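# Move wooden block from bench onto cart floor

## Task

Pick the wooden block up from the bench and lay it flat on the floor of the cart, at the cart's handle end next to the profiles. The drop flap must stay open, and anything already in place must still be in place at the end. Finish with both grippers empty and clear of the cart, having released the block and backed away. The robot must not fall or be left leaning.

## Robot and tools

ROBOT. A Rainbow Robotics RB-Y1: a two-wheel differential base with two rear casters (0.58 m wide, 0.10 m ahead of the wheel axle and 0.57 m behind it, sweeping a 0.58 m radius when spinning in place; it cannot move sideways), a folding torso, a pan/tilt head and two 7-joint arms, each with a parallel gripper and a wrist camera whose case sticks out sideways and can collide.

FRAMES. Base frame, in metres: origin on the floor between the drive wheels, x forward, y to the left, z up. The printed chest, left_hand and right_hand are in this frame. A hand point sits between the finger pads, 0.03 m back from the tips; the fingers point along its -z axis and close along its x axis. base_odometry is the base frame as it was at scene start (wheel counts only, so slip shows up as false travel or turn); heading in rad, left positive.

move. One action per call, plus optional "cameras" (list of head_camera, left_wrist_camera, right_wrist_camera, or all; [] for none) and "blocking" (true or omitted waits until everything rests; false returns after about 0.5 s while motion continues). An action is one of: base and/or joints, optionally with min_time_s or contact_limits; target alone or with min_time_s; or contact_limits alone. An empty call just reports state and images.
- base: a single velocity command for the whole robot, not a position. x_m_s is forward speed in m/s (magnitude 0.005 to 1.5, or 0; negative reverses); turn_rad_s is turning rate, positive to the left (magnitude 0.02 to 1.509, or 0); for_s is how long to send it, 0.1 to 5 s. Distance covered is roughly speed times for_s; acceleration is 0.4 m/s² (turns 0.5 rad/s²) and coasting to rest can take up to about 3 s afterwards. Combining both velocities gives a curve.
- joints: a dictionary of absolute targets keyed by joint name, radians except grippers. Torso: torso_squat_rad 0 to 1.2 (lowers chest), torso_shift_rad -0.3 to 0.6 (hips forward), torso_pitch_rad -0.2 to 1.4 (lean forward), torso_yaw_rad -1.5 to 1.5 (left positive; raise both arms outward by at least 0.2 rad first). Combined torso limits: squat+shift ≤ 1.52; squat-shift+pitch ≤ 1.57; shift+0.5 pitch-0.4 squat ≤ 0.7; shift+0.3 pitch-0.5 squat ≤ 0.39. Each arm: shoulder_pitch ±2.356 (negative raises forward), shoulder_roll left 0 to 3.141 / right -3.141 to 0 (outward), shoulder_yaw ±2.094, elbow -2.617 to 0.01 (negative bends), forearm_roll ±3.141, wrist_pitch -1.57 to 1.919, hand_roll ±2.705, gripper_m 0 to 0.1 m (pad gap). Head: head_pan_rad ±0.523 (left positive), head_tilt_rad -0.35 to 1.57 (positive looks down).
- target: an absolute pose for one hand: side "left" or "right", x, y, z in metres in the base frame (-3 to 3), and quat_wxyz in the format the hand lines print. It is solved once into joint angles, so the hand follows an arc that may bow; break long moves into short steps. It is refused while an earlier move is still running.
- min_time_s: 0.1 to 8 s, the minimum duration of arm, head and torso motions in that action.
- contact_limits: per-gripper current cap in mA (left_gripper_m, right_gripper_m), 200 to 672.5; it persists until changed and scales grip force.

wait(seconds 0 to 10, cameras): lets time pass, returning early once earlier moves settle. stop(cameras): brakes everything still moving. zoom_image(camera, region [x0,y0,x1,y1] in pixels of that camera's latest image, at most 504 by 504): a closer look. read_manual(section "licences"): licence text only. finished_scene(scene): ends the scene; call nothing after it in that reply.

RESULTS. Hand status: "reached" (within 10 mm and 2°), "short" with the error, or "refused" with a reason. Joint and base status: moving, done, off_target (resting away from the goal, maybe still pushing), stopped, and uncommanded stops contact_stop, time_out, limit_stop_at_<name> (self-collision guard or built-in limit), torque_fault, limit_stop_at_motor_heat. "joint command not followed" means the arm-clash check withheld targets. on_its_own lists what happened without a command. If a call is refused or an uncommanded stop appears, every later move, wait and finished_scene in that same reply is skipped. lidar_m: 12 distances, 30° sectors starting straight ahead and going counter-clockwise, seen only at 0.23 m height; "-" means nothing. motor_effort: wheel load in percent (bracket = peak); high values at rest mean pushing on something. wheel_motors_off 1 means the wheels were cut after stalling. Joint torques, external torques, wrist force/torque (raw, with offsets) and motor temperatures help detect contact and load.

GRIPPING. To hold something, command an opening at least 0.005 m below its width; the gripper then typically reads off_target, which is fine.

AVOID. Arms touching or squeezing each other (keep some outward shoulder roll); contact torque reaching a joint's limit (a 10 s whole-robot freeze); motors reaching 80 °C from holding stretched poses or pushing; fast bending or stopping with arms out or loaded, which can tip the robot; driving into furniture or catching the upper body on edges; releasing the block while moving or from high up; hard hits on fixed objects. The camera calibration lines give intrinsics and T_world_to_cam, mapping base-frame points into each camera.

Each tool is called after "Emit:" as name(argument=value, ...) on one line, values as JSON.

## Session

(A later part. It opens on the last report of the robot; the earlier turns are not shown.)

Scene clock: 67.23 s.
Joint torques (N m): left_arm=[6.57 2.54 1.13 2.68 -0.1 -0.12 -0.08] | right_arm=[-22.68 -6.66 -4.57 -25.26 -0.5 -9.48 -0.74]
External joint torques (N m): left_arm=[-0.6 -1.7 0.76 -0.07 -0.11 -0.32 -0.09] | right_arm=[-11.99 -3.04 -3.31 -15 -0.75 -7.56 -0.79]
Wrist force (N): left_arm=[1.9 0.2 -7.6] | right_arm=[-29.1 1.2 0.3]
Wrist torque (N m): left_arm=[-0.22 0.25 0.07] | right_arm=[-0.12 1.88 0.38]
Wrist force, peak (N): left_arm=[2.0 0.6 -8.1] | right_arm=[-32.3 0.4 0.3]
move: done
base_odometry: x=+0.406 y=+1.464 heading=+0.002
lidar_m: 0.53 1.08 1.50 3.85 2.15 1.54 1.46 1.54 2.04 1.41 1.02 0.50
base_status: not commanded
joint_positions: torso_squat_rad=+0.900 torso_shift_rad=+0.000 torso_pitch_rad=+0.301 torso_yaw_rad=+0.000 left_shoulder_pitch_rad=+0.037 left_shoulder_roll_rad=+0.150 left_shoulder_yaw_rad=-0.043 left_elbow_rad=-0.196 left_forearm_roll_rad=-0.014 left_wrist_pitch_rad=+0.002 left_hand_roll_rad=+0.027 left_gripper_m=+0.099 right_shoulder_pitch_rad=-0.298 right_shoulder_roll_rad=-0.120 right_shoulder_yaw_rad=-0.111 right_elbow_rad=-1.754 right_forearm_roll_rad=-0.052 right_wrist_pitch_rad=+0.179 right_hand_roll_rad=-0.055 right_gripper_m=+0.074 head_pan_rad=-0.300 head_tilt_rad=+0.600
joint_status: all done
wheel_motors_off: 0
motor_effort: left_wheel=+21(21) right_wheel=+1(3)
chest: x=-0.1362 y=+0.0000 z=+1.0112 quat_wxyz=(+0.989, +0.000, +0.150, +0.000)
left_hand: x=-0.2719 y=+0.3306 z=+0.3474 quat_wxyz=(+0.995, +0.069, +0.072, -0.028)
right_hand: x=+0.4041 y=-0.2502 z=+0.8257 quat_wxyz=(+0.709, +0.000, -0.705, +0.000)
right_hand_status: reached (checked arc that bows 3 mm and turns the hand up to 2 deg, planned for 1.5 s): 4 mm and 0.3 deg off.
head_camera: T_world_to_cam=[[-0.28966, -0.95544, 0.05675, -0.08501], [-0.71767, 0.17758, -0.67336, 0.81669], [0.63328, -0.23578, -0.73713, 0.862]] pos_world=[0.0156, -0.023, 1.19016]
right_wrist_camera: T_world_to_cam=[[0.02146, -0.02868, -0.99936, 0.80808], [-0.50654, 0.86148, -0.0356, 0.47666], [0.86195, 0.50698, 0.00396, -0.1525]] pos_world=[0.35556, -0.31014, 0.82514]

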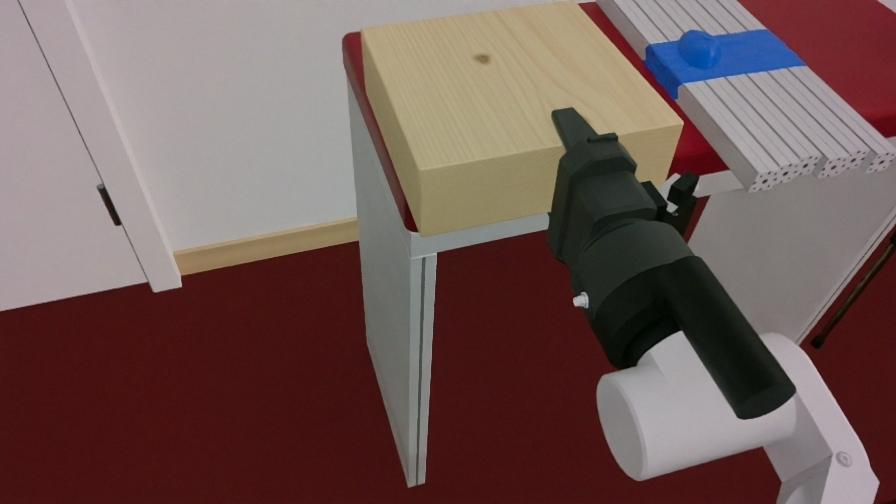

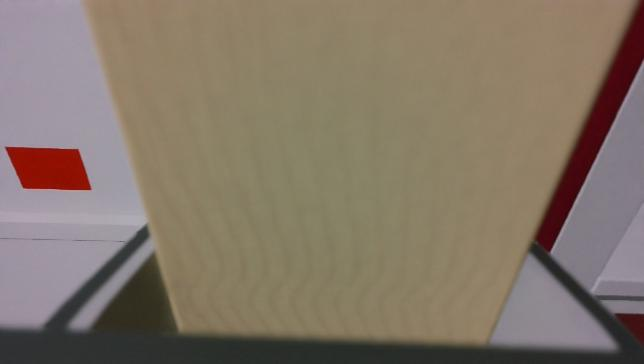

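Emit:
move(base={"x_m_s":-0.3,"for_s":1.7})

Emit:
move(target={"side":"right","x":0.32,"y":-0.3,"z":0.83,"quat_wxyz":[0.7071,0,-0.7071,0]}, min_time_s=1.5)

Emit:
move(base={"turn_rad_s":-0.5,"for_s":3.146}, joints={"torso_squat_rad":0.6,"head_pan_rad":0.15,"head_tilt_rad":0.4}, min_time_s=2)

Emit:
move(base={"x_m_s":0.4,"for_s":3.91})

Emit:
move(base={"turn_rad_s":0.5,"for_s":3.146}, cameras=["head_camera","right_wrist_camera"])

Scene clock: 80.13 s.
Joint torques (N m): left_arm=[5.58 3.12 1.16 2.71 -0.07 -0.04 0.01] | right_arm=[-23.88 -6.46 -4.16 -24.98 -0.45 -9.43 -0.64]
External joint torques (N m): left_arm=[-1.6 -1.12 0.78 -0.04 -0.08 -0.23 0] | right_arm=[-13.19 -2.84 -2.9 -14.73 -0.7 -7.51 -0.69]
Wrist force (N): left_arm=[1.9 0.5 -7.6] | right_arm=[-28.6 0.9 -0.2]
Wrist torque (N m): left_arm=[-0.28 0.26 0.07] | right_arm=[-0.23 1.86 0.37]
Wrist force, peak (N): left_arm=[2.2 0.0 -8.3] | right_arm=[-30.1 2.5 0.9]
move: done
base_odometry: x=-0.104 y=+1.464 heading=+0.001
lidar_m: 1.00 1.63 2.21 4.12 1.40 1.01 0.96 1.00 1.34 3.37 1.61 1.34
base_status: done (sent for 1.7 of 1.7 s)
joint_positions: torso_squat_rad=+0.900 torso_shift_rad=+0.000 torso_pitch_rad=+0.301 torso_yaw_rad=+0.000 left_shoulder_pitch_rad=+0.037 left_shoulder_roll_rad=+0.150 left_shoulder_yaw_rad=-0.043 left_elbow_rad=-0.196 left_forearm_roll_rad=-0.014 left_wrist_pitch_rad=+0.002 left_hand_roll_rad=+0.027 left_gripper_m=+0.099 right_shoulder_pitch_rad=-0.297 right_shoulder_roll_rad=-0.120 right_shoulder_yaw_rad=-0.111 right_elbow_rad=-1.754 right_forearm_roll_rad=-0.052 right_wrist_pitch_rad=+0.179 right_hand_roll_rad=-0.055 right_gripper_m=+0.074 head_pan_rad=-0.300 head_tilt_rad=+0.600
joint_status: not commanded
wheel_motors_off: 0
motor_effort: left_wheel=-9(34) right_wheel=+11(37)
chest: x=-0.1362 y=+0.0000 z=+1.0112 quat_wxyz=(+0.989, +0.000, +0.150, +0.000)
left_hand: x=-0.2721 y=+0.3306 z=+0.3474 quat_wxyz=(+0.995, +0.069, +0.072, -0.028)
right_hand: x=+0.4040 y=-0.2504 z=+0.8256 quat_wxyz=(+0.709, +0.000, -0.705, +0.000)
pictures: none

Scene clock: 81.97 s.
Joint torques (N m): left_arm=[6.05 3.03 0.87 2.85 -0.06 -0.01 -0.05] | right_arm=[-15 -8.27 -5.78 -24.18 -0.25 -9.49 -0.61]
External joint torques (N m): left_arm=[-1.13 -1.21 0.5 0.1 -0.07 -0.2 -0.06] | right_arm=[-9.89 -3.02 -2.46 -14.28 -0.51 -7.58 -0.66]
Wrist force (N): left_arm=[1.6 0.9 -7.0] | right_arm=[-28.4 0.9 0.0]
Wrist torque (N m): left_arm=[-0.29 0.19 0.11] | right_arm=[-0.08 1.97 0.38]
Wrist force, peak (N): left_arm=[2.6 0.4 -8.1] | right_arm=[-30.1 1.8 -0.3]
move: done
base_odometry: x=-0.104 y=+1.464 heading=+0.001
lidar_m: 1.00 1.64 2.23 4.13 1.40 1.01 0.96 1.01 1.35 3.36 1.60 1.35
base_status: not commanded
joint_positions: torso_squat_rad=+0.900 torso_shift_rad=+0.000 torso_pitch_rad=+0.301 torso_yaw_rad=+0.000 left_shoulder_pitch_rad=+0.037 left_shoulder_roll_rad=+0.150 left_shoulder_yaw_rad=-0.043 left_elbow_rad=-0.196 left_forearm_roll_rad=-0.014 left_wrist_pitch_rad=+0.002 left_hand_roll_rad=+0.027 left_gripper_m=+0.099 right_shoulder_pitch_rad=+0.026 right_shoulder_roll_rad=-0.262 right_shoulder_yaw_rad=-0.102 right_elbow_rad=-2.011 right_forearm_roll_rad=-0.173 right_wrist_pitch_rad=+0.134 right_hand_roll_rad=-0.112 right_gripper_m=+0.074 head_pan_rad=-0.300 head_tilt_rad=+0.600
joint_status: all done
wheel_motors_off: 0
motor_effort: left_wheel=-10(11) right_wheel=+11(13)
chest: x=-0.1361 y=+0.0000 z=+1.0112 quat_wxyz=(+0.989, +0.000, +0.150, +0.000)
left_hand: x=-0.2721 y=+0.3306 z=+0.3474 quat_wxyz=(+0.995, +0.069, +0.072, -0.028)
right_hand: x=+0.3195 y=-0.3006 z=+0.8269 quat_wxyz=(+0.710, +0.000, -0.704, -0.001)
right_hand_status: reached (checked arc that bows 11 mm and turns the hand up to 1 deg, planned for 1.5 s): 3 mm and 0.5 deg off.
pictures: none

Scene clock: 86.43 s.
Joint torques (N m): left_arm=[6.11 2.96 1.36 2.74 -0.03 -0.13 -0.08] | right_arm=[-15.41 -7.65 -6.56 -24.38 -0.45 -9.35 -0.76]
External joint torques (N m): left_arm=[-1.08 -1.29 0.99 -0.02 -0.04 -0.33 -0.09] | right_arm=[-10.29 -2.4 -3.23 -14.48 -0.71 -7.44 -0.81]
Wrist force (N): left_arm=[1.5 0.6 -7.2] | right_arm=[-28.0 1.6 0.0]
Wrist torque (N m): left_arm=[-0.26 0.15 0.07] | right_arm=[-0.09 2.03 0.39]
Wrist force, peak (N): left_arm=[1.5 0.8 -8.4] | right_arm=[-29.3 2.9 -0.3]
move: done
base_odometry: x=-0.104 y=+1.464 heading=-1.565
lidar_m: 3.32 1.62 1.35 1.00 1.63 2.21 4.13 1.43 1.02 0.96 0.99 1.31
base_status: done (sent for 3.13 of 3.13 s)
joint_positions: torso_squat_rad=+0.600 torso_shift_rad=+0.000 torso_pitch_rad=+0.301 torso_yaw_rad=+0.000 left_shoulder_pitch_rad=+0.037 left_shoulder_roll_rad=+0.150 left_shoulder_yaw_rad=-0.043 left_elbow_rad=-0.196 left_forearm_roll_rad=-0.014 left_wrist_pitch_rad=+0.002 left_hand_roll_rad=+0.027 left_gripper_m=+0.099 right_shoulder_pitch_rad=+0.026 right_shoulder_roll_rad=-0.262 right_shoulder_yaw_rad=-0.102 right_elbow_rad=-2.011 right_forearm_roll_rad=-0.173 right_wrist_pitch_rad=+0.134 right_hand_roll_rad=-0.112 right_gripper_m=+0.074 head_pan_rad=+0.150 head_tilt_rad=+0.400
joint_status: all done
wheel_motors_off: 0
motor_effort: left_wheel=+17(51) right_wheel=+3(48)
chest: x=-0.1361 y=-0.0001 z=+1.1538 quat_wxyz=(+0.989, +0.000, +0.150, +0.000)
left_hand: x=-0.2720 y=+0.3306 z=+0.4900 quat_wxyz=(+0.995, +0.069, +0.072, -0.028)
right_hand: x=+0.3196 y=-0.3005 z=+0.9694 quat_wxyz=(+0.710, +0.000, -0.704, -0.001)
pictures: none

Scene clock: 91.70 s.
Joint torques (N m): left_arm=[7.11 2.91 1.26 2.82 -0.14 0.1 0.02] | right_arm=[-15.94 -7.28 -7.02 -24.02 -0.41 -9.36 -0.63]
External joint torques (N m): left_arm=[-0.07 -1.34 0.88 0.07 -0.15 -0.09 0.01] | right_arm=[-10.83 -2.04 -3.7 -14.12 -0.67 -7.45 -0.68]
Wrist force (N): left_arm=[1.6 0.3 -8.1] | right_arm=[-29.1 1.4 -0.4]
Wrist torque (N m): left_arm=[-0.22 0.23 0.08] | right_arm=[-0.13 2.01 0.40]
Wrist force, peak (N): left_arm=[2.6 -0.4 -8.2] | right_arm=[-29.4 1.5 -0.7]
move: done
base_odometry: x=-0.096 y=-0.096 heading=-1.565
lidar_m: 3.10 1.29 0.92 0.87 1.18 1.72 4.20 1.36 0.96 0.90 0.92 1.25
base_status: done (sent for 3.9 of 3.9 s)
joint_positions: torso_squat_rad=+0.600 torso_shift_rad=+0.000 torso_pitch_rad=+0.301 torso_yaw_rad=+0.000 left_shoulder_pitch_rad=+0.037 left_shoulder_roll_rad=+0.150 left_shoulder_yaw_rad=-0.043 left_elbow_rad=-0.196 left_forearm_roll_rad=-0.014 left_wrist_pitch_rad=+0.002 left_hand_roll_rad=+0.027 left_gripper_m=+0.099 right_shoulder_pitch_rad=+0.027 right_shoulder_roll_rad=-0.262 right_shoulder_yaw_rad=-0.102 right_elbow_rad=-2.011 right_forearm_roll_rad=-0.173 right_wrist_pitch_rad=+0.134 right_hand_roll_rad=-0.112 right_gripper_m=+0.074 head_pan_rad=+0.150 head_tilt_rad=+0.400
joint_status: not commanded
wheel_motors_off: 0
motor_effort: left_wheel=+0(47) right_wheel=+1(41)
chest: x=-0.1360 y=-0.0001 z=+1.1538 quat_wxyz=(+0.989, +0.000, +0.150, +0.000)
left_hand: x=-0.2718 y=+0.3306 z=+0.4900 quat_wxyz=(+0.995, +0.069, +0.072, -0.028)
right_hand: x=+0.3195 y=-0.3005 z=+0.9693 quat_wxyz=(+0.710, +0.000, -0.704, -0.001)
pictures: none

Scene clock: 96.17 s.
Joint torques (N m): left_arm=[6.76 2.9 1.12 2.85 0.02 -0.02 -0.03] | right_arm=[-16.12 -7.41 -6.79 -24 -0.34 -9.4 -0.56]
External joint torques (N m): left_arm=[-0.42 -1.35 0.75 0.1 0.01 -0.21 -0.04] | right_arm=[-11.01 -2.17 -3.47 -14.09 -0.6 -7.49 -0.61]
Wrist force (N): left_arm=[1.6 0.5 -8.0] | right_arm=[-28.3 1.6 -0.3]
Wrist torque (N m): left_arm=[-0.20 0.24 0.08] | right_arm=[-0.12 1.98 0.37]
Wrist force, peak (N): left_arm=[2.7 0.8 -8.1] | right_arm=[-29.2 2.2 0.0]
move: done
base_odometry: x=-0.096 y=-0.096 heading=+0.001
lidar_m: 0.88 1.22 1.72 4.01 1.30 0.93 0.90 0.94 1.26 3.15 1.28 0.92
base_status: done (sent for 3.13 of 3.13 s)
joint_positions: torso_squat_rad=+0.600 torso_shift_rad=+0.000 torso_pitch_rad=+0.301 torso_yaw_rad=+0.000 left_shoulder_pitch_rad=+0.037 left_shoulder_roll_rad=+0.150 left_shoulder_yaw_rad=-0.043 left_elbow_rad=-0.196 left_forearm_roll_rad=-0.014 left_wrist_pitch_rad=+0.002 left_hand_roll_rad=+0.027 left_gripper_m=+0.099 right_shoulder_pitch_rad=+0.027 right_shoulder_roll_rad=-0.262 right_shoulder_yaw_rad=-0.102 right_elbow_rad=-2.011 right_forearm_roll_rad=-0.173 right_wrist_pitch_rad=+0.134 right_hand_roll_rad=-0.112 right_gripper_m=+0.074 head_pan_rad=+0.150 head_tilt_rad=+0.400
joint_status: not commanded
wheel_motors_off: 0
motor_effort: left_wheel=+2(44) right_wheel=+18(39)
chest: x=-0.1361 y=-0.0001 z=+1.1538 quat_wxyz=(+0.989, +0.000, +0.150, +0.000)
left_hand: x=-0.2719 y=+0.3306 z=+0.4900 quat_wxyz=(+0.995, +0.069, +0.072, -0.028)
right_hand: x=+0.3195 y=-0.3005 z=+0.9693 quat_wxyz=(+0.710, +0.000, -0.704, -0.001)
head_camera: T_world_to_cam=[[0.14121, -0.98705, -0.07607, 0.10857], [-0.60048, -0.02431, -0.79927, 1.08789], [0.78707, 0.15854, -0.59614, 0.78686]] pos_world=[0.01861, 0.00886, 1.34686]
right_wrist_camera: T_world_to_cam=[[0.01824, -0.02858, -0.99943, 0.95313], [-0.50555, 0.86213, -0.03388, 0.48047], [0.86261, 0.50587, 0.00127, -0.05267]] pos_world=[0.27095, -0.36035, 0.96892]

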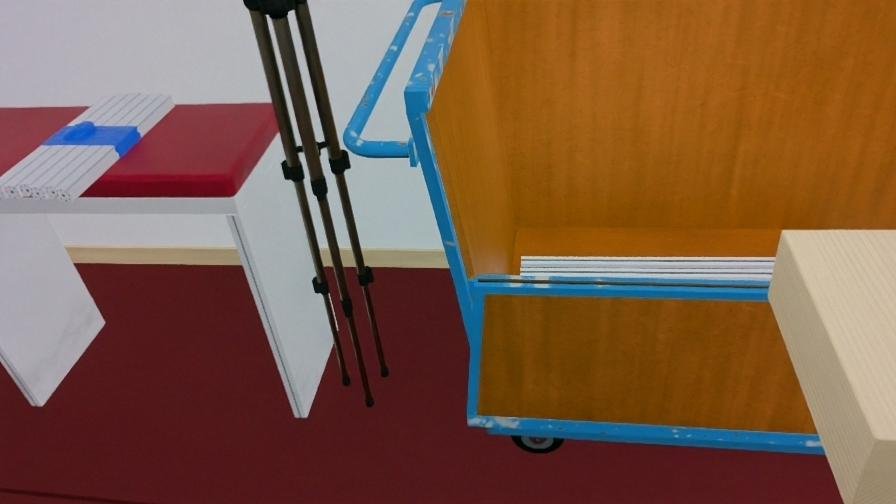

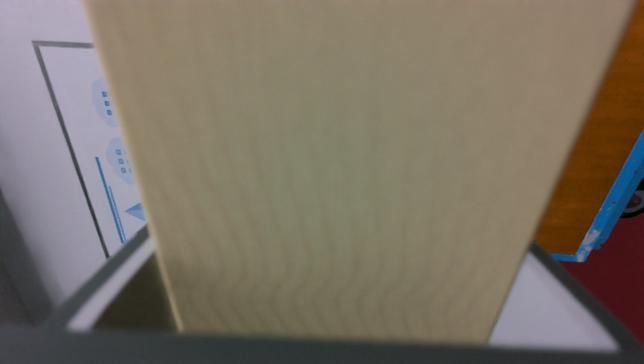

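Emit:
move(base={"x_m_s":0.3,"for_s":1.4}, joints={"torso_squat_rad":0.3,"torso_pitch_rad":0.5,"head_pan_rad":0.1,"head_tilt_rad":0.6}, cameras=["head_camera"])

Scene clock: 104.17 s.
Joint torques (N m): left_arm=[12.06 2.68 1.04 4.8 -0.2 0.43 0.03] | right_arm=[-10.71 -7.08 -6.69 -23.35 -0.34 -9.1 -0.53]
External joint torques (N m): left_arm=[-0.47 -1.27 0.69 0.03 -0.21 -0.15 0.01] | right_arm=[-9.27 -2.27 -3.3 -13.7 -0.61 -7.22 -0.58]
Motor temperatures (°C): left_arm=[31 28 32 35 34 32 37] | right_arm=[34 30 32 35 35 40 34]
Wrist force (N): left_arm=[2.7 1.1 -7.5] | right_arm=[-27.0 1.8 -5.7]
Wrist torque (N m): left_arm=[-0.32 0.25 0.08] | right_arm=[-0.20 1.92 0.35]
Wrist force, peak (N): left_arm=[1.4 0.7 -8.5] | right_arm=[-28.8 1.6 -7.6]
move: done
base_odometry: x=+0.324 y=-0.096 heading=+0.001
lidar_m: 0.45 0.47 0.89 4.38 1.95 1.38 1.30 1.36 1.82 4.62 0.68 0.48
base_status: done (sent for 1.4 of 1.4 s)
joint_positions: torso_squat_rad=+0.300 torso_shift_rad=+0.000 torso_pitch_rad=+0.501 torso_yaw_rad=+0.000 left_shoulder_pitch_rad=+0.037 left_shoulder_roll_rad=+0.150 left_shoulder_yaw_rad=-0.043 left_elbow_rad=-0.196 left_forearm_roll_rad=-0.014 left_wrist_pitch_rad=+0.002 left_hand_roll_rad=+0.027 left_gripper_m=+0.099 right_shoulder_pitch_rad=+0.026 right_shoulder_roll_rad=-0.262 right_shoulder_yaw_rad=-0.102 right_elbow_rad=-2.011 right_forearm_roll_rad=-0.173 right_wrist_pitch_rad=+0.134 right_hand_roll_rad=-0.112 right_gripper_m=+0.074 head_pan_rad=+0.100 head_tilt_rad=+0.600
joint_status: all done
wheel_motors_off: 0
motor_effort: left_wheel=+7(39) right_wheel=-7(51)
chest: x=-0.0791 y=-0.0001 z=+1.2206 quat_wxyz=(+0.969, +0.000, +0.248, +0.000)
left_hand: x=-0.3441 y=+0.3306 z=+0.5971 quat_wxyz=(+0.982, +0.066, +0.171, -0.034)
right_hand: x=+0.3309 y=-0.3004 z=+0.9494 quat_wxyz=(+0.777, +0.000, -0.630, -0.001)
head_camera: T_world_to_cam=[[0.07395, -0.99431, -0.07668, 0.10245], [-0.86425, -0.02553, -0.50241, 0.77908], [0.4976, 0.10343, -0.86122, 1.12031]] pos_world=[0.10828, 0.00589, 1.36411]

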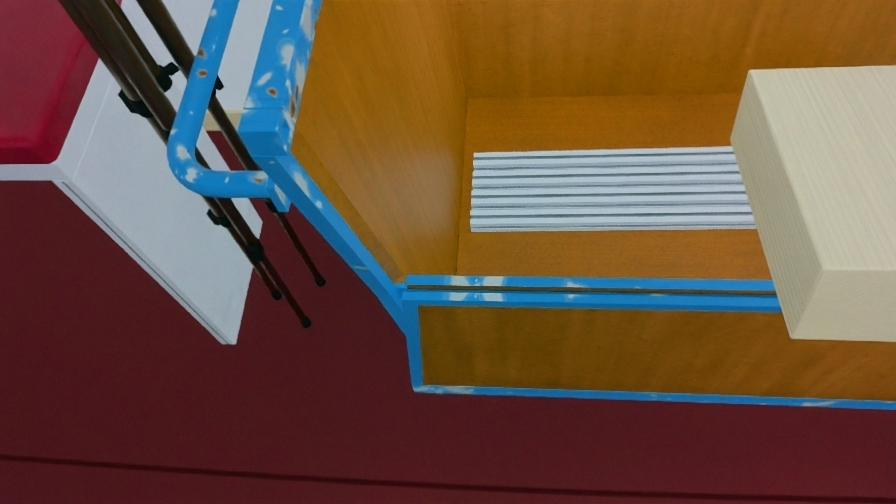

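Emit:
move(base={"turn_rad_s":-0.4,"for_s":1.4})

Emit:
move(base={"x_m_s":0.2,"for_s":1.15})

Emit:
move(base={"turn_rad_s":0.4,"for_s":1.4})

Emit:
move(target={"side":"right","x":0.42,"y":-0.15,"z":1.0,"quat_wxyz":[0.5,0.5,-0.5,0.5]}, min_time_s=3, cameras=["head_camera","right_wrist_camera"])

Scene clock: 126.37 s.
Joint torques (N m): left_arm=[11.68 2.92 1.03 4.73 -0.03 0.4 -0.12] | right_arm=[-10.7 -7.05 -6.77 -23.41 -0.41 -9.12 -0.7]
External joint torques (N m): left_arm=[-0.85 -1.02 0.68 -0.05 -0.04 -0.19 -0.14] | right_arm=[-9.26 -2.23 -3.38 -13.75 -0.67 -7.24 -0.75]
Wrist force (N): left_arm=[2.9 1.0 -7.1] | right_arm=[-27.6 1.4 -5.3]
Wrist torque (N m): left_arm=[-0.30 0.30 0.11] | right_arm=[-0.20 1.88 0.39]
Wrist force, peak (N): left_arm=[3.1 0.4 -8.1] | right_arm=[-28.4 0.7 -5.6]
move: done
base_odometry: x=+0.324 y=-0.095 heading=-0.558
lidar_m: 0.49 0.46 0.46 0.88 3.86 2.02 1.40 1.32 1.36 1.76 4.05 0.70
base_status: done (sent for 1.4 of 1.4 s)
joint_positions: torso_squat_rad=+0.300 torso_shift_rad=+0.000 torso_pitch_rad=+0.501 torso_yaw_rad=+0.000 left_shoulder_pitch_rad=+0.037 left_shoulder_roll_rad=+0.150 left_shoulder_yaw_rad=-0.043 left_elbow_rad=-0.196 left_forearm_roll_rad=-0.014 left_wrist_pitch_rad=+0.002 left_hand_roll_rad=+0.027 left_gripper_m=+0.099 right_shoulder_pitch_rad=+0.026 right_shoulder_roll_rad=-0.262 right_shoulder_yaw_rad=-0.102 right_elbow_rad=-2.011 right_forearm_roll_rad=-0.173 right_wrist_pitch_rad=+0.134 right_hand_roll_rad=-0.112 right_gripper_m=+0.074 head_pan_rad=+0.100 head_tilt_rad=+0.600
joint_status: not commanded
wheel_motors_off: 0
motor_effort: left_wheel=+19(30) right_wheel=+0(42)
chest: x=-0.0791 y=-0.0001 z=+1.2206 quat_wxyz=(+0.969, +0.000, +0.248, +0.000)
left_hand: x=-0.3442 y=+0.3306 z=+0.5971 quat_wxyz=(+0.982, +0.066, +0.171, -0.034)
right_hand: x=+0.3309 y=-0.3004 z=+0.9495 quat_wxyz=(+0.777, +0.000, -0.630, -0.001)
pictures: none

Scene clock: 128.40 s.
Joint torques (N m): left_arm=[12.09 2.4 0.94 4.64 -0.09 0.42 0.01] | right_arm=[-10.42 -6.78 -6.71 -23.46 -0.46 -9.22 -0.66]
External joint torques (N m): left_arm=[-0.44 -1.54 0.59 -0.13 -0.09 -0.16 -0.01] | right_arm=[-8.98 -1.97 -3.33 -13.81 -0.72 -7.35 -0.71]
Wrist force (N): left_arm=[3.5 1.3 -7.1] | right_arm=[-27.6 2.0 -5.9]
Wrist torque (N m): left_arm=[-0.31 0.35 0.05] | right_arm=[-0.12 1.96 0.38]
Wrist force, peak (N): left_arm=[3.1 0.9 -8.2] | right_arm=[-28.7 2.3 -6.8]
move: done
base_odometry: x=+0.522 y=-0.219 heading=-0.559
lidar_m: 0.28 0.25 0.27 0.36 1.57 2.31 1.62 1.52 1.57 2.01 4.68 0.42
base_status: done (sent for 1.17 of 1.17 s)
joint_positions: torso_squat_rad=+0.300 torso_shift_rad=+0.000 torso_pitch_rad=+0.501 torso_yaw_rad=+0.000 left_shoulder_pitch_rad=+0.037 left_shoulder_roll_rad=+0.150 left_shoulder_yaw_rad=-0.043 left_elbow_rad=-0.196 left_forearm_roll_rad=-0.014 left_wrist_pitch_rad=+0.002 left_hand_roll_rad=+0.027 left_gripper_m=+0.099 right_shoulder_pitch_rad=+0.026 right_shoulder_roll_rad=-0.262 right_shoulder_yaw_rad=-0.102 right_elbow_rad=-2.011 right_forearm_roll_rad=-0.173 right_wrist_pitch_rad=+0.134 right_hand_roll_rad=-0.112 right_gripper_m=+0.074 head_pan_rad=+0.100 head_tilt_rad=+0.600
joint_status: not commanded
wheel_motors_off: 0
motor_effort: left_wheel=-6(46) right_wheel=+7(39)
chest: x=-0.0791 y=-0.0001 z=+1.2207 quat_wxyz=(+0.969, +0.000, +0.248, +0.000)
left_hand: x=-0.3441 y=+0.3306 z=+0.5971 quat_wxyz=(+0.982, +0.066, +0.171, -0.034)
right_hand: x=+0.3309 y=-0.3004 z=+0.9495 quat_wxyz=(+0.777, +0.000, -0.630, -0.001)
pictures: none

Scene clock: 130.93 s.
Joint torques (N m): left_arm=[11.84 2.67 1.2 4.7 -0.06 0.33 0] | right_arm=[-11 -7.22 -6.75 -23.3 -0.25 -9.25 -0.58]
External joint torques (N m): left_arm=[-0.69 -1.28 0.85 -0.07 -0.07 -0.25 -0.02] | right_arm=[-9.55 -2.41 -3.36 -13.64 -0.51 -7.38 -0.63]
Wrist force (N): left_arm=[2.8 0.9 -6.9] | right_arm=[-27.7 1.9 -5.7]
Wrist torque (N m): left_arm=[-0.25 0.28 0.04] | right_arm=[-0.20 1.87 0.37]
Wrist force, peak (N): left_arm=[3.6 0.4 -7.9] | right_arm=[-28.4 1.9 -6.3]
move: done
base_odometry: x=+0.521 y=-0.219 heading=+0.001
lidar_m: 0.26 0.26 0.36 1.55 2.24 1.57 1.49 1.59 2.09 4.69 0.38 0.28
base_status: done (sent for 1.4 of 1.4 s)
joint_positions: torso_squat_rad=+0.300 torso_shift_rad=+0.000 torso_pitch_rad=+0.501 torso_yaw_rad=+0.000 left_shoulder_pitch_rad=+0.037 left_shoulder_roll_rad=+0.150 left_shoulder_yaw_rad=-0.043 left_elbow_rad=-0.196 left_forearm_roll_rad=-0.014 left_wrist_pitch_rad=+0.002 left_hand_roll_rad=+0.027 left_gripper_m=+0.099 right_shoulder_pitch_rad=+0.026 right_shoulder_roll_rad=-0.262 right_shoulder_yaw_rad=-0.102 right_elbow_rad=-2.011 right_forearm_roll_rad=-0.173 right_wrist_pitch_rad=+0.134 right_hand_roll_rad=-0.112 right_gripper_m=+0.074 head_pan_rad=+0.100 head_tilt_rad=+0.600
joint_status: not commanded
wheel_motors_off: 0
motor_effort: left_wheel=+0(40) right_wheel=+19(31)
chest: x=-0.0791 y=-0.0001 z=+1.2207 quat_wxyz=(+0.969, +0.000, +0.248, +0.000)
left_hand: x=-0.3442 y=+0.3306 z=+0.5971 quat_wxyz=(+0.982, +0.066, +0.171, -0.034)
right_hand: x=+0.3309 y=-0.3004 z=+0.9495 quat_wxyz=(+0.777, +0.000, -0.630, -0.001)
pictures: none

Scene clock: 134.27 s.
Joint torques (N m): left_arm=[11.86 2.87 0.9 4.83 -0.04 0.37 -0.06] | right_arm=[-30.52 -12.92 -9.32 -2.38 -8.03 -5.1 -0.48]
External joint torques (N m): left_arm=[-0.67 -1.07 0.54 0.05 -0.04 -0.21 -0.08] | right_arm=[-11.31 -1.27 -5.25 -2.92 -6.4 -4.07 -0.53]
Wrist force (N): left_arm=[3.9 0.9 -7.7] | right_arm=[-28.4 0.8 -2.0]
Wrist torque (N m): left_arm=[-0.28 0.43 0.05] | right_arm=[-0.24 1.93 0.37]
Wrist force, peak (N): left_arm=[3.9 0.9 -7.7] | right_arm=[-30.5 -3.9 4.3]
move: short
base_odometry: x=+0.521 y=-0.219 heading=+0.001
lidar_m: 0.26 0.27 0.38 1.55 2.22 1.58 1.50 1.58 2.10 4.69 0.39 0.28
base_status: not commanded
joint_positions: torso_squat_rad=+0.300 torso_shift_rad=+0.000 torso_pitch_rad=+0.501 torso_yaw_rad=+0.000 left_shoulder_pitch_rad=+0.037 left_shoulder_roll_rad=+0.150 left_shoulder_yaw_rad=-0.043 left_elbow_rad=-0.196 left_forearm_roll_rad=-0.014 left_wrist_pitch_rad=+0.002 left_hand_roll_rad=+0.027 left_gripper_m=+0.099 right_shoulder_pitch_rad=-1.355 right_shoulder_roll_rad=-0.747 right_shoulder_yaw_rad=+1.231 right_elbow_rad=-0.304 right_forearm_roll_rad=-0.034 right_wrist_pitch_rad=-1.569 right_hand_roll_rad=-1.002 right_gripper_m=+0.074 head_pan_rad=+0.100 head_tilt_rad=+0.600
joint_status: all done
wheel_motors_off: 0
motor_effort: left_wheel=+1(2) right_wheel=+21(23)
chest: x=-0.0791 y=+0.0000 z=+1.2207 quat_wxyz=(+0.969, +0.000, +0.248, +0.000)
left_hand: x=-0.3442 y=+0.3305 z=+0.5971 quat_wxyz=(+0.982, +0.066, +0.171, -0.034)
right_hand: x=+0.4187 y=-0.1503 z=+0.9983 quat_wxyz=(+0.550, +0.449, -0.508, +0.488)
right_hand_status: short (checked arc that bows 123 mm and turns the hand up to 83 deg, as near as the solve gets, planned for 3.0 s): 2 mm and 8.3 deg off. The place is met; only the turn is off.
head_camera: T_world_to_cam=[[0.07399, -0.99432, -0.07654, 0.10246], [-0.86424, -0.02564, -0.50242, 0.77914], [0.49761, 0.10333, -0.86123, 1.12038]] pos_world=[0.10828, 0.00609, 1.36421]
right_wrist_camera: T_world_to_cam=[[0.02402, -0.05705, -0.99808, 0.97654], [-0.91638, -0.40032, 0.00083, 0.34971], [-0.3996, 0.9146, -0.06189, 0.43873]] pos_world=[0.47232, -0.20555, 1.00153]

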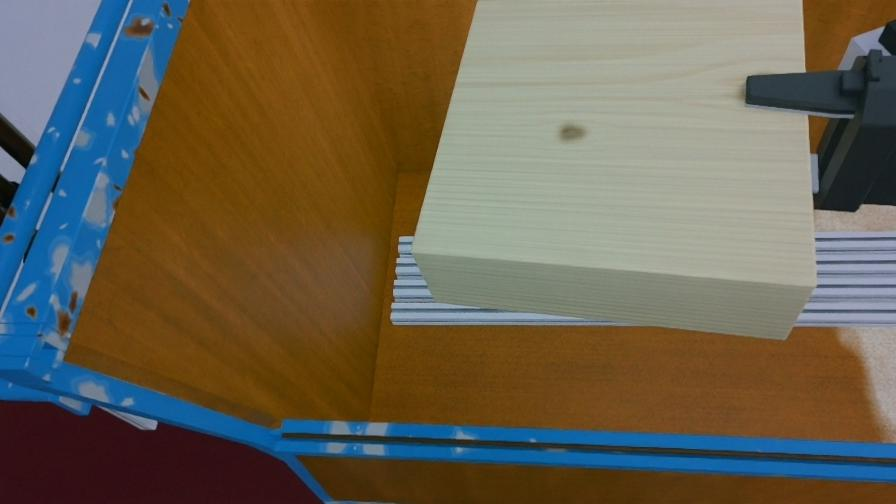

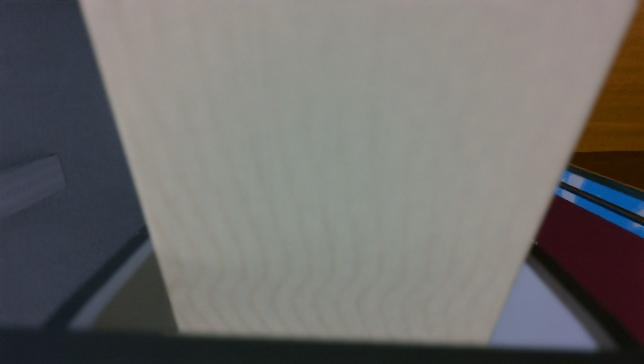

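Emit:
move(joints={"torso_squat_rad":0.8,"torso_shift_rad":0.15,"torso_pitch_rad":0.6,"head_tilt_rad":0.55})

Emit:
move(target={"side":"right","x":0.43,"y":-0.12,"z":0.7,"quat_wxyz":[0.6409,0.2988,-0.2988,0.6409]}, min_time_s=2, cameras=["head_camera"])

Scene clock: 141.17 s.
Joint torques (N m): left_arm=[13.91 2.5 1 5.79 -0.08 0.55 0] | right_arm=[-29.04 -12.69 -9.55 -2.81 -7.62 -5.84 -0.49]
External joint torques (N m): left_arm=[-1.13 -1.22 0.66 0.06 -0.08 -0.23 -0.03] | right_arm=[-11.39 -1.04 -5.74 -3.37 -6.1 -4.66 -0.54]
Wrist force (N): left_arm=[3.5 -0.1 -6.8] | right_arm=[-28.6 -2.3 -2.9]
Wrist torque (N m): left_arm=[-0.16 0.35 0.09] | right_arm=[-0.45 1.92 0.39]
Wrist force, peak (N): left_arm=[4.2 0.0 -7.9] | right_arm=[-30.1 -1.7 -2.5]
move: done
base_odometry: x=+0.521 y=-0.219 heading=+0.001
lidar_m: 0.26 0.26 0.37 1.56 2.21 1.58 1.49 1.58 2.11 4.70 0.39 0.28
base_status: not commanded
joint_positions: torso_squat_rad=+0.800 torso_shift_rad=+0.150 torso_pitch_rad=+0.601 torso_yaw_rad=+0.000 left_shoulder_pitch_rad=+0.037 left_shoulder_roll_rad=+0.150 left_shoulder_yaw_rad=-0.043 left_elbow_rad=-0.196 left_forearm_roll_rad=-0.014 left_wrist_pitch_rad=+0.002 left_hand_roll_rad=+0.027 left_gripper_m=+0.099 right_shoulder_pitch_rad=-1.355 right_shoulder_roll_rad=-0.747 right_shoulder_yaw_rad=+1.231 right_elbow_rad=-0.304 right_forearm_roll_rad=-0.034 right_wrist_pitch_rad=-1.569 right_hand_roll_rad=-1.002 right_gripper_m=+0.074 head_pan_rad=+0.100 head_tilt_rad=+0.550
joint_status: all done
wheel_motors_off: 0
motor_effort: left_wheel=-3(5) right_wheel=+16(24)
chest: x=+0.0201 y=+0.0000 z=+1.0179 quat_wxyz=(+0.955, +0.000, +0.296, +0.000)
left_hand: x=-0.3060 y=+0.3305 z=+0.4240 quat_wxyz=(+0.973, +0.064, +0.220, -0.038)
right_hand: x=+0.4932 y=-0.1504 z=+0.7469 quat_wxyz=(+0.575, +0.473, -0.480, +0.465)
pictures: none

Scene clock: 143.50 s.
Joint torques (N m): left_arm=[13.44 2.77 0.91 5.8 -0.05 0.59 -0.07] | right_arm=[-26.08 -11.46 -15.66 -4.31 -4.3 -1.92 -0.1]
External joint torques (N m): left_arm=[-1.6 -0.96 0.57 0.08 -0.05 -0.18 -0.09] | right_arm=[-10.07 -0.88 -7.14 -3.47 -3.42 -1.37 -0.14]
Wrist force (N): left_arm=[3.9 0.7 -6.8] | right_arm=[-21.9 0.8 -17.5]
Wrist torque (N m): left_arm=[-0.20 0.38 0.07] | right_arm=[-0.11 1.50 -0.13]
Wrist force, peak (N): left_arm=[4.2 0.4 -7.7] | right_arm=[-25.0 2.6 -17.0]
move: done
base_odometry: x=+0.521 y=-0.219 heading=+0.001
lidar_m: 0.26 0.27 0.37 1.56 2.23 1.58 1.50 1.56 2.09 4.69 0.39 0.28
base_status: not commanded
joint_positions: torso_squat_rad=+0.800 torso_shift_rad=+0.150 torso_pitch_rad=+0.601 torso_yaw_rad=+0.000 left_shoulder_pitch_rad=+0.037 left_shoulder_roll_rad=+0.150 left_shoulder_yaw_rad=-0.043 left_elbow_rad=-0.196 left_forearm_roll_rad=-0.014 left_wrist_pitch_rad=+0.002 left_hand_roll_rad=+0.027 left_gripper_m=+0.099 right_shoulder_pitch_rad=-1.529 right_shoulder_roll_rad=-1.212 right_shoulder_yaw_rad=+1.567 right_elbow_rad=-1.438 right_forearm_roll_rad=+0.386 right_wrist_pitch_rad=-0.642 right_hand_roll_rad=-1.272 right_gripper_m=+0.074 head_pan_rad=+0.100 head_tilt_rad=+0.550
joint_status: all done
wheel_motors_off: 0
motor_effort: left_wheel=-3(7) right_wheel=+17(18)
chest: x=+0.0200 y=+0.0000 z=+1.0180 quat_wxyz=(+0.955, +0.000, +0.296, +0.000)
left_hand: x=-0.3060 y=+0.3305 z=+0.4239 quat_wxyz=(+0.973, +0.064, +0.220, -0.038)
right_hand: x=+0.4290 y=-0.1211 z=+0.6985 quat_wxyz=(+0.641, +0.299, -0.298, +0.641)
right_hand_status: reached (checked arc that bows 34 mm and turns the hand up to 36 deg, planned for 2.0 s): 2 mm and 0.1 deg off.
head_camera: T_world_to_cam=[[0.06734, -0.99416, -0.08429, 0.08756], [-0.88838, -0.02129, -0.45862, 0.72284], [0.45415, 0.10576, -0.88462, 0.91191]] pos_world=[0.22211, 0.00599, 1.14559]

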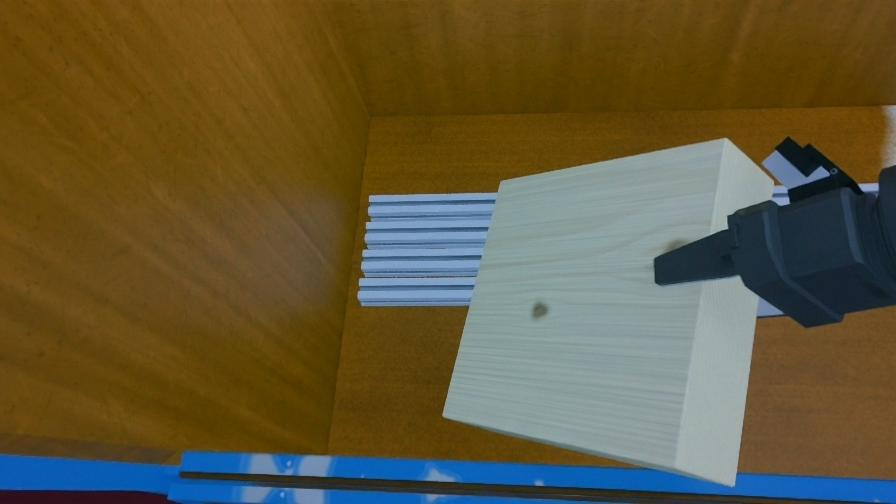

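Emit:
move(target={"side":"right","x":0.42,"y":0.0,"z":0.82,"quat_wxyz":[0.5826,0.3237,-0.2716,0.6944]}, min_time_s=1.5)

Emit:
move(joints={"torso_squat_rad":1.1,"torso_shift_rad":0.3,"torso_pitch_rad":0.77,"head_tilt_rad":0.5}, cameras=["head_camera"])

Scene clock: 153.60 s.
Joint torques (N m): left_arm=[13.85 2.47 1.25 5.58 -0.06 0.55 -0.02] | right_arm=[-29.45 -7.4 -18.18 -1.14 -4.16 1.49 -0.02]
External joint torques (N m): left_arm=[-1.19 -1.25 0.91 -0.14 -0.06 -0.23 -0.04] | right_arm=[-10.71 -0.6 -8.05 -1.22 -3.21 1.2 -0.06]
Wrist force (N): left_arm=[3.9 0.6 -7.1] | right_arm=[-22.2 2.3 -17.3]
Wrist torque (N m): left_arm=[-0.25 0.34 0.06] | right_arm=[0.05 1.54 -0.11]
Wrist force, peak (N): left_arm=[3.5 0.5 -8.0] | right_arm=[-23.4 -12.6 -14.0]
move: done
base_odometry: x=+0.521 y=-0.219 heading=+0.001
lidar_m: 0.25 0.27 0.36 1.55 2.22 1.58 1.50 1.56 2.09 4.68 0.39 0.27
base_status: not commanded
joint_positions: torso_squat_rad=+0.800 torso_shift_rad=+0.150 torso_pitch_rad=+0.601 torso_yaw_rad=+0.000 left_shoulder_pitch_rad=+0.037 left_shoulder_roll_rad=+0.150 left_shoulder_yaw_rad=-0.043 left_elbow_rad=-0.196 left_forearm_roll_rad=-0.014 left_wrist_pitch_rad=+0.002 left_hand_roll_rad=+0.027 left_gripper_m=+0.099 right_shoulder_pitch_rad=-1.961 right_shoulder_roll_rad=-1.137 right_shoulder_yaw_rad=+1.663 right_elbow_rad=-1.659 right_forearm_roll_rad=+0.566 right_wrist_pitch_rad=-0.632 right_hand_roll_rad=-1.735 right_gripper_m=+0.074 head_pan_rad=+0.100 head_tilt_rad=+0.550
joint_status: all done
wheel_motors_off: 0
motor_effort: left_wheel=-4(6) right_wheel=+15(18)
chest: x=+0.0200 y=+0.0001 z=+1.0180 quat_wxyz=(+0.955, +0.000, +0.296, +0.000)
left_hand: x=-0.3060 y=+0.3305 z=+0.4239 quat_wxyz=(+0.973, +0.064, +0.220, -0.038)
right_hand: x=+0.4194 y=-0.0010 z=+0.8182 quat_wxyz=(+0.583, +0.324, -0.270, +0.694)
right_hand_status: reached (checked arc that bows 16 mm and turns the hand up to 10 deg, planned for 1.5 s): 2 mm and 0.2 deg off.
pictures: none

Scene clock: 155.53 s.
Joint torques (N m): left_arm=[17.3 2.14 0.73 7.03 -0.07 0.81 0.01] | right_arm=[-18.49 -0.53 -11.27 -14.23 -4.09 -5.84 0.02]
External joint torques (N m): left_arm=[-1.61 -1.14 0.43 -0.15 -0.06 -0.26 -0.02] | right_arm=[-0.81 6.25 -1.72 -12.94 -3.14 -5.77 -0.02]
Wrist force (N): left_arm=[4.6 1.1 -6.4] | right_arm=[-15.9 -27.7 -8.1]
Wrist torque (N m): left_arm=[-0.31 0.39 0.03] | right_arm=[-0.32 1.60 0.00]
Wrist force, peak (N): left_arm=[5.0 -0.4 -7.6] | right_arm=[-16.5 -28.2 -8.6]
move: done
base_odometry: x=+0.521 y=-0.219 heading=+0.001
lidar_m: 0.26 0.27 0.37 1.56 2.23 1.58 1.50 1.58 2.10 4.70 0.38 0.28
base_status: not commanded
joint_positions: torso_squat_rad=+1.100 torso_shift_rad=+0.300 torso_pitch_rad=+0.770 torso_yaw_rad=+0.000 left_shoulder_pitch_rad=+0.037 left_shoulder_roll_rad=+0.150 left_shoulder_yaw_rad=-0.043 left_elbow_rad=-0.196 left_forearm_roll_rad=-0.014 left_wrist_pitch_rad=+0.002 left_hand_roll_rad=+0.027 left_gripper_m=+0.099 right_shoulder_pitch_rad=-1.963 right_shoulder_roll_rad=-1.139 right_shoulder_yaw_rad=+1.661 right_elbow_rad=-1.656 right_forearm_roll_rad=+0.566 right_wrist_pitch_rad=-0.631 right_hand_roll_rad=-1.735 right_gripper_m=+0.074 head_pan_rad=+0.100 head_tilt_rad=+0.500
joint_status: all done
wheel_motors_off: 0
motor_effort: left_wheel=-11(12) right_wheel=+7(21)
chest: x=+0.0814 y=+0.0000 z=+0.8060 quat_wxyz=(+0.927, +0.000, +0.376, +0.000)
left_hand: x=-0.3399 y=+0.3305 z=+0.2753 quat_wxyz=(+0.951, +0.060, +0.302, -0.043)
right_hand: x=+0.4444 y=-0.0012 z=+0.5430 quat_wxyz=(+0.605, +0.379, -0.223, +0.664)
head_camera: T_world_to_cam=[[0.05344, -0.99402, -0.09524, 0.07546], [-0.93676, -0.01687, -0.34957, 0.59971], [0.34587, 0.1079, -0.93206, 0.73417]] pos_world=[0.30383, 0.0059, 0.90111]

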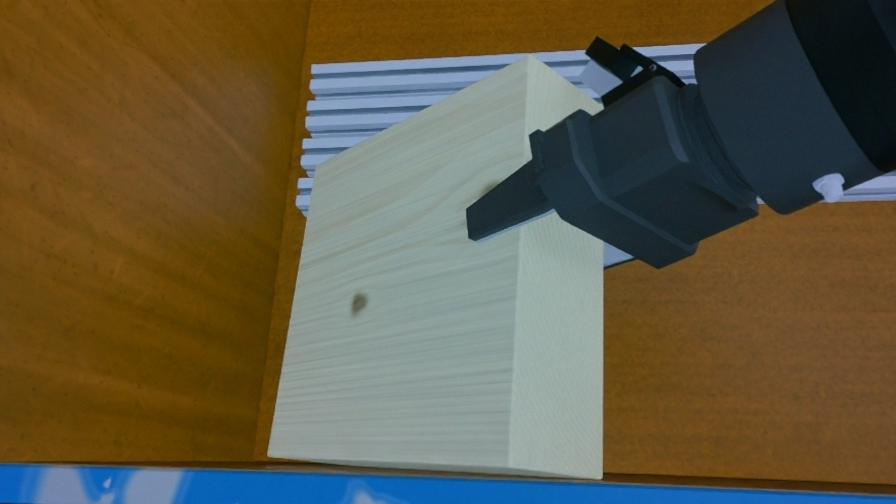

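Emit:
move(target={"side":"right","x":0.475,"y":0.0,"z":0.6,"quat_wxyz":[0.5826,0.3237,-0.2716,0.6944]}, min_time_s=1.5, cameras=["head_camera","right_wrist_camera"])

Scene clock: 160.00 s.
Joint torques (N m): left_arm=[17.41 2.06 0.95 7.16 -0.1 0.99 0.07] | right_arm=[-28.64 -8.53 -17.41 -2.72 -3.73 1.92 -0.06]
External joint torques (N m): left_arm=[-1.5 -1.22 0.65 -0.03 -0.09 -0.09 0.04] | right_arm=[-10.78 -2.35 -7.28 -2.37 -2.83 1.57 -0.1]
Wrist force (N): left_arm=[4.2 0.6 -7.0] | right_arm=[-21.9 0.8 -16.9]
Wrist torque (N m): left_arm=[-0.24 0.30 0.05] | right_arm=[-0.04 1.50 -0.11]
Wrist force, peak (N): left_arm=[5.6 0.1 -7.0] | right_arm=[-16.3 -27.3 -8.9]
move: done
base_odometry: x=+0.521 y=-0.219 heading=+0.001
lidar_m: 0.26 0.26 0.37 1.57 2.21 1.57 1.50 1.57 2.10 4.71 0.39 0.29
base_status: not commanded
joint_positions: torso_squat_rad=+1.100 torso_shift_rad=+0.300 torso_pitch_rad=+0.770 torso_yaw_rad=+0.000 left_shoulder_pitch_rad=+0.037 left_shoulder_roll_rad=+0.150 left_shoulder_yaw_rad=-0.043 left_elbow_rad=-0.196 left_forearm_roll_rad=-0.014 left_wrist_pitch_rad=+0.002 left_hand_roll_rad=+0.027 left_gripper_m=+0.099 right_shoulder_pitch_rad=-2.114 right_shoulder_roll_rad=-1.224 right_shoulder_yaw_rad=+1.663 right_elbow_rad=-1.749 right_forearm_roll_rad=+0.654 right_wrist_pitch_rad=-0.596 right_hand_roll_rad=-1.815 right_gripper_m=+0.074 head_pan_rad=+0.100 head_tilt_rad=+0.500
joint_status: all done
wheel_motors_off: 0
motor_effort: left_wheel=-8(11) right_wheel=+10(12)
chest: x=+0.0814 y=+0.0000 z=+0.8060 quat_wxyz=(+0.927, +0.000, +0.376, +0.000)
left_hand: x=-0.3399 y=+0.3305 z=+0.2753 quat_wxyz=(+0.951, +0.060, +0.302, -0.043)
right_hand: x=+0.4743 y=-0.0007 z=+0.5982 quat_wxyz=(+0.583, +0.325, -0.270, +0.694)
right_hand_status: reached (checked arc that bows 2 mm and turns the hand up to 10 deg, planned for 1.5 s): 2 mm and 0.2 deg off.
head_camera: T_world_to_cam=[[0.05344, -0.99402, -0.09524, 0.07546], [-0.93676, -0.01687, -0.34957, 0.59971], [0.34587, 0.1079, -0.93206, 0.73417]] pos_world=[0.30383, 0.0059, 0.90111]
right_wrist_camera: T_world_to_cam=[[0.13428, -0.60869, -0.78196, 0.40249], [-0.77537, -0.55592, 0.29959, 0.21521], [-0.61707, 0.56608, -0.54661, 0.69228]] pos_world=[0.54, -0.02725, 0.62867]

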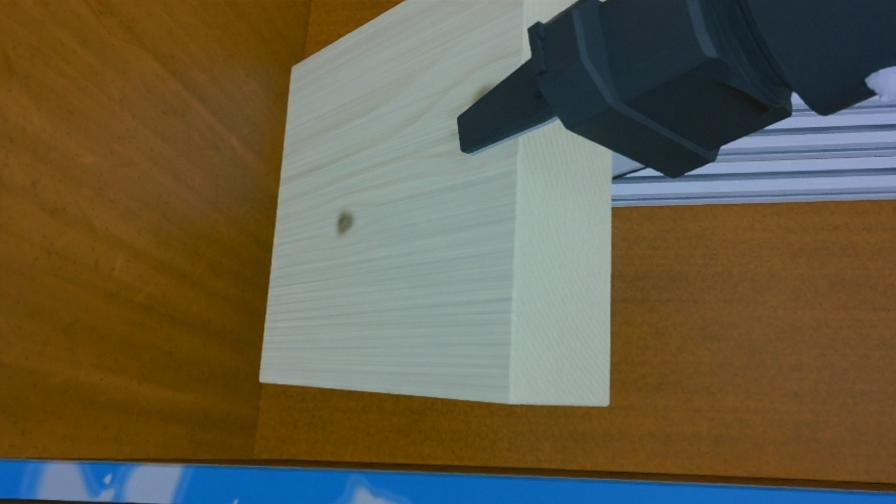

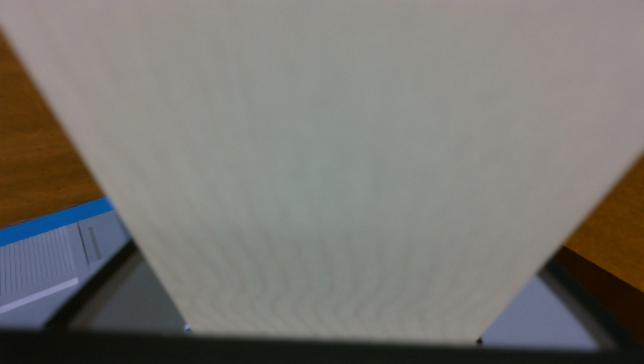

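Emit:
move(target={"side":"right","x":0.455,"y":0.03,"z":0.52,"quat_wxyz":[0.5518,0.3352,-0.2572,0.7191]}, min_time_s=1.5, cameras=["head_camera"])

Scene clock: 167.37 s.
Joint torques (N m): left_arm=[17.17 2.02 1.11 7.08 -0.02 0.95 0.1] | right_arm=[-26.22 -4.14 -16.98 -4.08 -4.15 0.63 0.24]
External joint torques (N m): left_arm=[-1.74 -1.26 0.81 -0.11 -0.02 -0.12 0.07] | right_arm=[-7.55 2.14 -7.42 -2.72 -3.29 0.53 0.2]
Wrist force (N): left_arm=[4.5 0.4 -6.4] | right_arm=[-21.9 1.3 -16.6]
Wrist torque (N m): left_arm=[-0.21 0.35 0.06] | right_arm=[-0.11 1.56 -0.28]
Wrist force, peak (N): left_arm=[4.9 -0.1 -7.4] | right_arm=[-22.5 1.0 -17.7]
move: done
base_odometry: x=+0.521 y=-0.219 heading=+0.001
lidar_m: 0.25 0.28 0.37 1.56 2.22 1.59 1.49 1.56 2.09 4.69 0.39 0.28
base_status: not commanded
joint_positions: torso_squat_rad=+1.100 torso_shift_rad=+0.300 torso_pitch_rad=+0.770 torso_yaw_rad=+0.000 left_shoulder_pitch_rad=+0.037 left_shoulder_roll_rad=+0.150 left_shoulder_yaw_rad=-0.043 left_elbow_rad=-0.196 left_forearm_roll_rad=-0.014 left_wrist_pitch_rad=+0.002 left_hand_roll_rad=+0.027 left_gripper_m=+0.099 right_shoulder_pitch_rad=-1.962 right_shoulder_roll_rad=-1.013 right_shoulder_yaw_rad=+1.673 right_elbow_rad=-1.571 right_forearm_roll_rad=+0.647 right_wrist_pitch_rad=-0.561 right_hand_roll_rad=-1.638 right_gripper_m=+0.074 head_pan_rad=+0.100 head_tilt_rad=+0.500
joint_status: all done
wheel_motors_off: 0
motor_effort: left_wheel=-6(8) right_wheel=+10(14)
chest: x=+0.0814 y=+0.0000 z=+0.8060 quat_wxyz=(+0.927, +0.000, +0.376, +0.000)
left_hand: x=-0.3399 y=+0.3305 z=+0.2753 quat_wxyz=(+0.951, +0.060, +0.302, -0.043)
right_hand: x=+0.4545 y=+0.0289 z=+0.5186 quat_wxyz=(+0.553, +0.335, -0.256, +0.719)
right_hand_status: reached (checked arc that bows 6 mm and turns the hand up to 5 deg, planned for 1.5 s): 2 mm and 0.2 deg off.
head_camera: T_world_to_cam=[[0.05344, -0.99402, -0.09524, 0.07546], [-0.93676, -0.01687, -0.34957, 0.59971], [0.34587, 0.1079, -0.93206, 0.73417]] pos_world=[0.30383, 0.0059, 0.90111]

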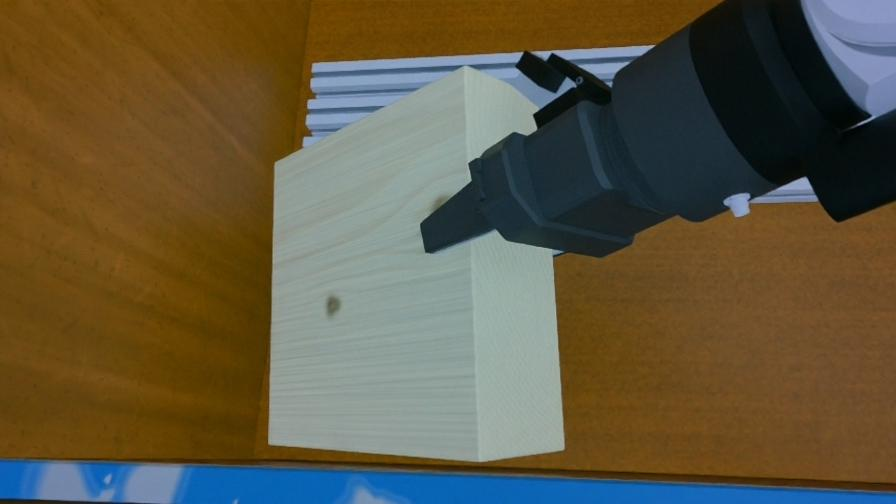

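Emit:
move(target={"side":"right","x":0.462,"y":0.03,"z":0.478,"quat_wxyz":[0.5518,0.3352,-0.2572,0.7191]}, min_time_s=1)

Emit:
move(target={"side":"right","x":0.462,"y":0.03,"z":0.463,"quat_wxyz":[0.5518,0.3352,-0.2572,0.7191]}, min_time_s=1, cameras=["head_camera"])

Scene clock: 171.80 s.
Joint torques (N m): left_arm=[17.5 2.23 1.32 7.12 -0.04 0.87 0.07] | right_arm=[-26.7 -4.42 -18.75 -5.09 -4.29 -0.37 0.21]
External joint torques (N m): left_arm=[-1.41 -1.06 1.02 -0.06 -0.04 -0.2 0.04] | right_arm=[-7.76 1.93 -9.78 -3.52 -3.41 -0.28 0.17]
Wrist force (N): left_arm=[4.6 0.3 -6.7] | right_arm=[-21.2 0.9 -17.6]
Wrist torque (N m): left_arm=[-0.21 0.38 0.07] | right_arm=[-0.03 1.53 -0.32]
Wrist force, peak (N): left_arm=[5.2 1.2 -7.1] | right_arm=[-22.2 2.2 -18.4]
move: done
base_odometry: x=+0.521 y=-0.219 heading=+0.001
lidar_m: 0.26 0.27 0.37 1.57 2.21 1.58 1.50 1.57 2.10 4.71 0.39 0.28
base_status: not commanded
joint_positions: torso_squat_rad=+1.100 torso_shift_rad=+0.300 torso_pitch_rad=+0.770 torso_yaw_rad=+0.000 left_shoulder_pitch_rad=+0.037 left_shoulder_roll_rad=+0.150 left_shoulder_yaw_rad=-0.043 left_elbow_rad=-0.196 left_forearm_roll_rad=-0.014 left_wrist_pitch_rad=+0.002 left_hand_roll_rad=+0.027 left_gripper_m=+0.099 right_shoulder_pitch_rad=-1.863 right_shoulder_roll_rad=-0.922 right_shoulder_yaw_rad=+1.646 right_elbow_rad=-1.404 right_forearm_roll_rad=+0.613 right_wrist_pitch_rad=-0.594 right_hand_roll_rad=-1.514 right_gripper_m=+0.074 head_pan_rad=+0.100 head_tilt_rad=+0.500
joint_status: all done
wheel_motors_off: 0
motor_effort: left_wheel=-7(7) right_wheel=+11(14)
chest: x=+0.0814 y=+0.0000 z=+0.8060 quat_wxyz=(+0.927, +0.000, +0.376, +0.000)
left_hand: x=-0.3399 y=+0.3305 z=+0.2753 quat_wxyz=(+0.951, +0.060, +0.302, -0.043)
right_hand: x=+0.4611 y=+0.0285 z=+0.4765 quat_wxyz=(+0.554, +0.334, -0.256, +0.719)
right_hand_status: reached (checked arc that bows 6 mm and turns the hand up to 1 deg, planned for 1.0 s): 2 mm and 0.3 deg off.
pictures: none

Scene clock: 173.13 s.
Joint torques (N m): left_arm=[17.34 1.91 0.88 7.15 -0.1 0.82 0.05] | right_arm=[-11.83 0.08 -3.7 -2.32 1.67 -0.97 0.87]
External joint torques (N m): left_arm=[-1.56 -1.38 0.58 -0.03 -0.1 -0.25 0.02] | right_arm=[7.14 6.39 5.14 -0.69 2.56 -0.84 0.83]
Wrist force (N): left_arm=[3.9 -0.1 -6.9] | right_arm=[0.6 -6.4 11.4]
Wrist torque (N m): left_arm=[-0.14 0.33 0.11] | right_arm=[0.12 -2.83 -0.98]
Wrist force, peak (N): left_arm=[5.0 0.5 -7.1] | right_arm=[-22.5 0.7 -16.7]
move: done
base_odometry: x=+0.521 y=-0.219 heading=+0.001
lidar_m: 0.25 0.27 0.37 1.56 2.23 1.58 1.50 1.57 2.10 4.69 0.40 0.27
base_status: not commanded
joint_positions: torso_squat_rad=+1.100 torso_shift_rad=+0.300 torso_pitch_rad=+0.769 torso_yaw_rad=+0.000 left_shoulder_pitch_rad=+0.037 left_shoulder_roll_rad=+0.150 left_shoulder_yaw_rad=-0.043 left_elbow_rad=-0.196 left_forearm_roll_rad=-0.014 left_wrist_pitch_rad=+0.002 left_hand_roll_rad=+0.027 left_gripper_m=+0.099 right_shoulder_pitch_rad=-1.833 right_shoulder_roll_rad=-0.892 right_shoulder_yaw_rad=+1.633 right_elbow_rad=-1.352 right_forearm_roll_rad=+0.604 right_wrist_pitch_rad=-0.603 right_hand_roll_rad=-1.475 right_gripper_m=+0.074 head_pan_rad=+0.100 head_tilt_rad=+0.500
joint_status: all done
wheel_motors_off: 0
motor_effort: left_wheel=-9(10) right_wheel=+15(16)
chest: x=+0.0811 y=+0.0000 z=+0.8061 quat_wxyz=(+0.927, +0.000, +0.375, +0.000)
left_hand: x=-0.3399 y=+0.3305 z=+0.2752 quat_wxyz=(+0.951, +0.060, +0.301, -0.043)
right_hand: x=+0.4628 y=+0.0296 z=+0.4650 quat_wxyz=(+0.553, +0.333, -0.259, +0.719)
right_hand_status: reached (checked arc that bows 2 mm and turns the hand up to 0 deg, planned for 1.0 s): 2 mm and 0.3 deg off.
head_camera: T_world_to_cam=[[0.05331, -0.99402, -0.09528, 0.07547], [-0.93655, -0.01667, -0.35014, 0.59989], [0.34646, 0.1079, -0.93184, 0.73422]] pos_world=[0.30342, 0.0058, 0.90141]

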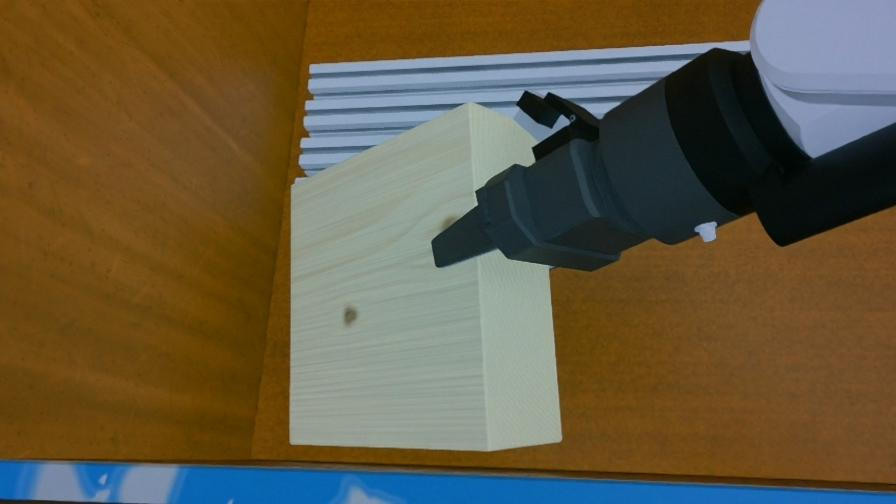

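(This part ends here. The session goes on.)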